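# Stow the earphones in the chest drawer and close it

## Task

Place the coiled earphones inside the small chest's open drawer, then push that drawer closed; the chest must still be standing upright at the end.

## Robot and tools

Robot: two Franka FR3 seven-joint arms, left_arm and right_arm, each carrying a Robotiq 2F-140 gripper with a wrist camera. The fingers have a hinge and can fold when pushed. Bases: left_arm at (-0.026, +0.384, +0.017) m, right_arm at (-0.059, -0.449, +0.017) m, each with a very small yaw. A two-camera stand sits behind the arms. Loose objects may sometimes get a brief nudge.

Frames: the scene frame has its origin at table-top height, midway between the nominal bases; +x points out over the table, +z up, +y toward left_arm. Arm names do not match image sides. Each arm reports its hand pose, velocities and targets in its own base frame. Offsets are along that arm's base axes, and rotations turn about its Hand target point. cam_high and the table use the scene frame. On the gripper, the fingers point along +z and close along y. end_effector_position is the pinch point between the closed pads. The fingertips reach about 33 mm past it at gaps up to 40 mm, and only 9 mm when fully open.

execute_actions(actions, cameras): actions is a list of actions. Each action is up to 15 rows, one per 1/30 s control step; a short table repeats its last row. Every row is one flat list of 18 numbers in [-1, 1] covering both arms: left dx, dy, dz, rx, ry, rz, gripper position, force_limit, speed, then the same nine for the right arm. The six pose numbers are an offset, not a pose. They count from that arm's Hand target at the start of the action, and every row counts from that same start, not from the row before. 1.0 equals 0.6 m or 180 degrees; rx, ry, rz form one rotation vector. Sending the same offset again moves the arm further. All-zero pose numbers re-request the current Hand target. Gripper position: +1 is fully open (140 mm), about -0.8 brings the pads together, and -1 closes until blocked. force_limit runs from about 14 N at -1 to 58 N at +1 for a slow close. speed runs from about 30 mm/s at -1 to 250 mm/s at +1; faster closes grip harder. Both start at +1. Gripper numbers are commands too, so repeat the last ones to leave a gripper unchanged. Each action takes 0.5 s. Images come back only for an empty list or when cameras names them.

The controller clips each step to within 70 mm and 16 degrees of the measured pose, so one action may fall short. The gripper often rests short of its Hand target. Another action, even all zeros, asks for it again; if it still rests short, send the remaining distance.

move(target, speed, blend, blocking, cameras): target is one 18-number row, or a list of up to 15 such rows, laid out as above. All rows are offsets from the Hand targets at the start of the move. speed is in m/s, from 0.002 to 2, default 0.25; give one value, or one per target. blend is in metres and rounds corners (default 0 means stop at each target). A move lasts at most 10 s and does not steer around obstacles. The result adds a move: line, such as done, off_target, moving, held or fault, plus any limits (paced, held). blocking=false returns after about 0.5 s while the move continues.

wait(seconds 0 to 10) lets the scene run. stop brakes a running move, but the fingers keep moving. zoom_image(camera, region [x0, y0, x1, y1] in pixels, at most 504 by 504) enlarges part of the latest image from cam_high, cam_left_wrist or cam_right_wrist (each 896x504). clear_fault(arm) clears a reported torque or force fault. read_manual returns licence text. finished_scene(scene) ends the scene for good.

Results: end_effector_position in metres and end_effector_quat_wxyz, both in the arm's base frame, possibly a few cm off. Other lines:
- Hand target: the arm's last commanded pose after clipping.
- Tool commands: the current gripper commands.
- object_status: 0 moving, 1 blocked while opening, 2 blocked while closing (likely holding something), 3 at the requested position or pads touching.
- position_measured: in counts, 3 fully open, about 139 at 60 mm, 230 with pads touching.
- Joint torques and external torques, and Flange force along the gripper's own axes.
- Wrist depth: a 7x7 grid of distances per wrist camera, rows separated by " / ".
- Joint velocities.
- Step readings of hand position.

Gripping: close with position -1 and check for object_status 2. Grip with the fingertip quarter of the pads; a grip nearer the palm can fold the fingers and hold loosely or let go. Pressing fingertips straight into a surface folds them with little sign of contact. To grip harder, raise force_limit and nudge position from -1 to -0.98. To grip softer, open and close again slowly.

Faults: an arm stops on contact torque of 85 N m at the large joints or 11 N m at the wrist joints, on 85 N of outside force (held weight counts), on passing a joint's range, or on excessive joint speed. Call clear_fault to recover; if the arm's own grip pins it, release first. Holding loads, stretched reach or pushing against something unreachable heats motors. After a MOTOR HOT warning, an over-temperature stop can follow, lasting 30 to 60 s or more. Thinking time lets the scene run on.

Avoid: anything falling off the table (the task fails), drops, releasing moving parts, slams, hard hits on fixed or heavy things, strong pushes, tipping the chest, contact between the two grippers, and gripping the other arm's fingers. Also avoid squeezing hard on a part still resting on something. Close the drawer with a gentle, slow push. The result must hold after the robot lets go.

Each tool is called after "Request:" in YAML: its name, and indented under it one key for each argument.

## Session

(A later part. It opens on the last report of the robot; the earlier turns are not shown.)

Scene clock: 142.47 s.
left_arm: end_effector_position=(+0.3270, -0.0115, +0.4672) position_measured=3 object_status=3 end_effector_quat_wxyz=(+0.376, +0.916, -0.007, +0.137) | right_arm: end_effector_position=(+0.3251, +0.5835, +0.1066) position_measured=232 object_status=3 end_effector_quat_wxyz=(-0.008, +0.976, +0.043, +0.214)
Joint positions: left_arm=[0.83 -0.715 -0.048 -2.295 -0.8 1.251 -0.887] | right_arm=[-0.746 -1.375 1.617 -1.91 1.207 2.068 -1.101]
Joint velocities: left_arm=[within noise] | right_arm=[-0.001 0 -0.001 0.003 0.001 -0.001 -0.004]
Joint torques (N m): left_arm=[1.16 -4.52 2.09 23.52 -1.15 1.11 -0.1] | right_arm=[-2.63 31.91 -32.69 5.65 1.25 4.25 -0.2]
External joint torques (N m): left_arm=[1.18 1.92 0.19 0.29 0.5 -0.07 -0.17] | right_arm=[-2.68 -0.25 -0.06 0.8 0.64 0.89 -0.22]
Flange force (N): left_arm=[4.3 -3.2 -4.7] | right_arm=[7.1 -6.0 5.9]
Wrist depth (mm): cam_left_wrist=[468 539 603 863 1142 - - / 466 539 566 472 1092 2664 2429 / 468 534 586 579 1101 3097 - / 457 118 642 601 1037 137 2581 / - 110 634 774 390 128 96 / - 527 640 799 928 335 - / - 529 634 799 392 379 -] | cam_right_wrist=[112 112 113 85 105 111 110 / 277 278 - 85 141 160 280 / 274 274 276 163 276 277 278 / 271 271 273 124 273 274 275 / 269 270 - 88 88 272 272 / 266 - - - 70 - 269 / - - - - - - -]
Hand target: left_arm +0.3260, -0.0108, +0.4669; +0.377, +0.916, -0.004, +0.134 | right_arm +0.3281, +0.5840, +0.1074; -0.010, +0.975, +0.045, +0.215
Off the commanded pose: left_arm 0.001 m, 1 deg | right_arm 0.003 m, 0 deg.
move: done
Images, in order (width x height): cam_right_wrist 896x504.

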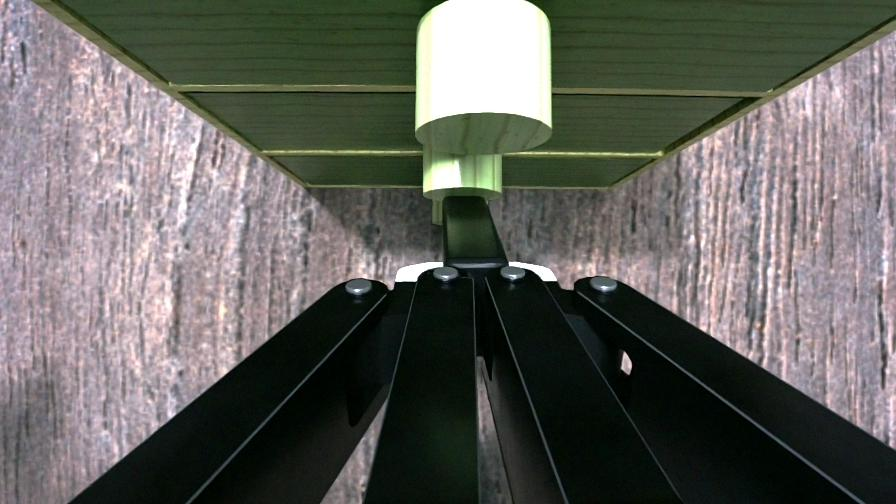

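Request:
move:
  target:
    - [0,0,0,0,0,0,1,1,1,-0.02,-0.0017,0,0,0,0,-1,-1,-0.5]
    - [0,0,0,0,0,0,1,1,1,-0.18,-0.0157,0.06,0,0,0,-1,-1,-0.5]
  speed: [0.05,0.15]
  blend: [0.006,0]
  cameras: ["all"]

Scene clock: 145.00 s.
left_arm: end_effector_position=(+0.3270, -0.0115, +0.4672) position_measured=3 object_status=3 end_effector_quat_wxyz=(+0.376, +0.916, -0.007, +0.137) | right_arm: end_effector_position=(+0.2192, +0.5759, +0.1428) position_measured=232 object_status=3 end_effector_quat_wxyz=(-0.010, +0.975, +0.049, +0.215)
Joint positions: left_arm=[0.83 -0.715 -0.048 -2.295 -0.8 1.251 -0.887] | right_arm=[-0.476 -1.378 1.513 -2.03 1.138 1.974 -0.985]
Joint velocities: left_arm=[within noise] | right_arm=[0 0 0 -0.001 0.001 -0.001 0.006]
Joint torques (N m): left_arm=[1.12 -4.51 2.06 23.47 -1.15 1.14 -0.13] | right_arm=[0.44 28.09 -32.62 5.4 0.41 3.07 0.18]
External joint torques (N m): left_arm=[1.14 1.92 0.15 0.24 0.5 -0.05 -0.21] | right_arm=[0.2 -0.37 -0.5 0.22 -0.08 -0.23 0.17]
Flange force (N): left_arm=[4.3 -3.1 -4.4] | right_arm=[-0.4 -0.6 -1.4]
Wrist depth (mm): cam_left_wrist=[468 539 596 774 1116 2608 - / 467 542 564 575 1116 3137 - / 463 539 597 807 1121 2985 - / 454 118 639 807 1092 137 107 / - 109 635 744 1041 127 96 / - 532 640 770 437 898 - / - 522 637 792 925 361 -] | cam_right_wrist=[316 317 317 316 319 321 320 / 313 314 314 316 315 317 319 / 311 311 310 312 313 314 314 / 306 307 308 123 310 309 312 / 303 304 - 88 88 308 308 / 301 - - - 70 - 305 / - - - - - - -]
Hand target: left_arm +0.3260, -0.0108, +0.4669; +0.377, +0.916, -0.004, +0.134 | right_arm +0.2201, +0.5746, +0.1434; -0.010, +0.975, +0.045, +0.215
Off the commanded pose: left_arm 0.001 m, 1 deg | right_arm 0.002 m, 0 deg.
move: done

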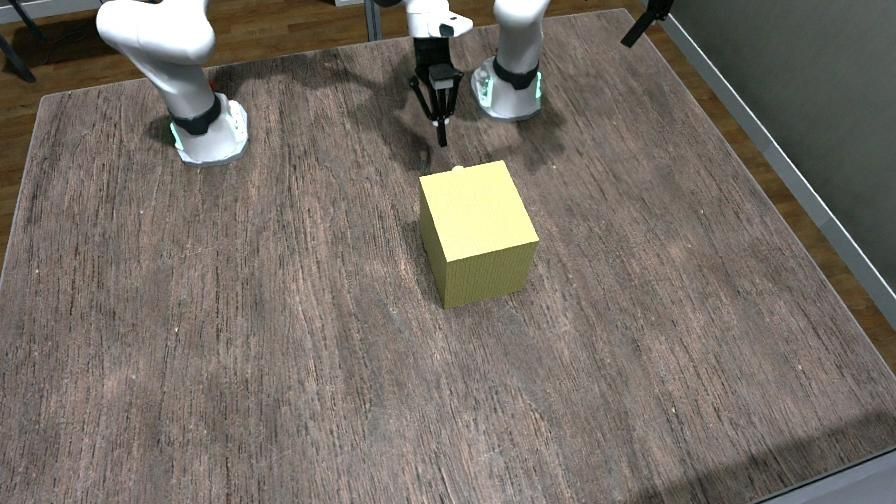

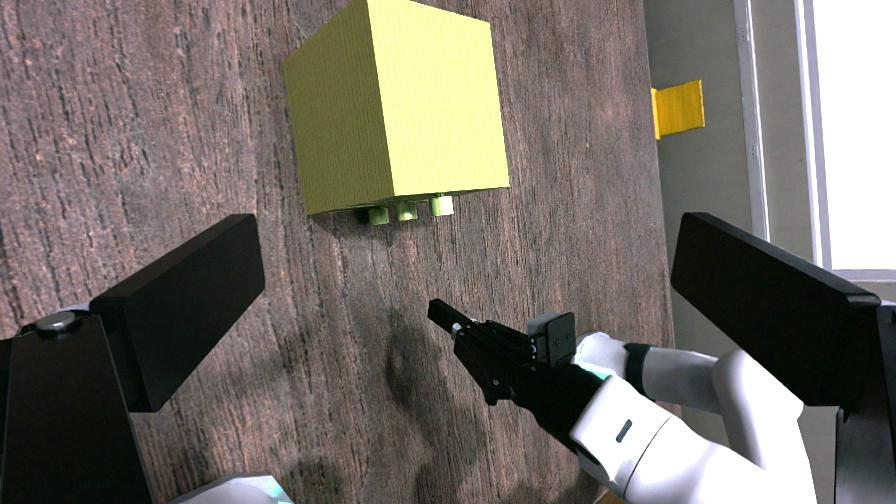

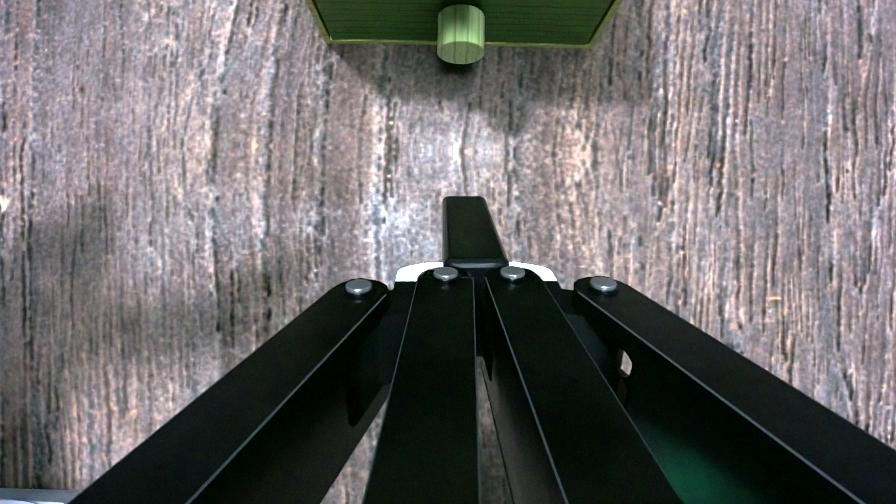

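Request:
finished_scene:
  scene: 2

The scene is finished: the task was done.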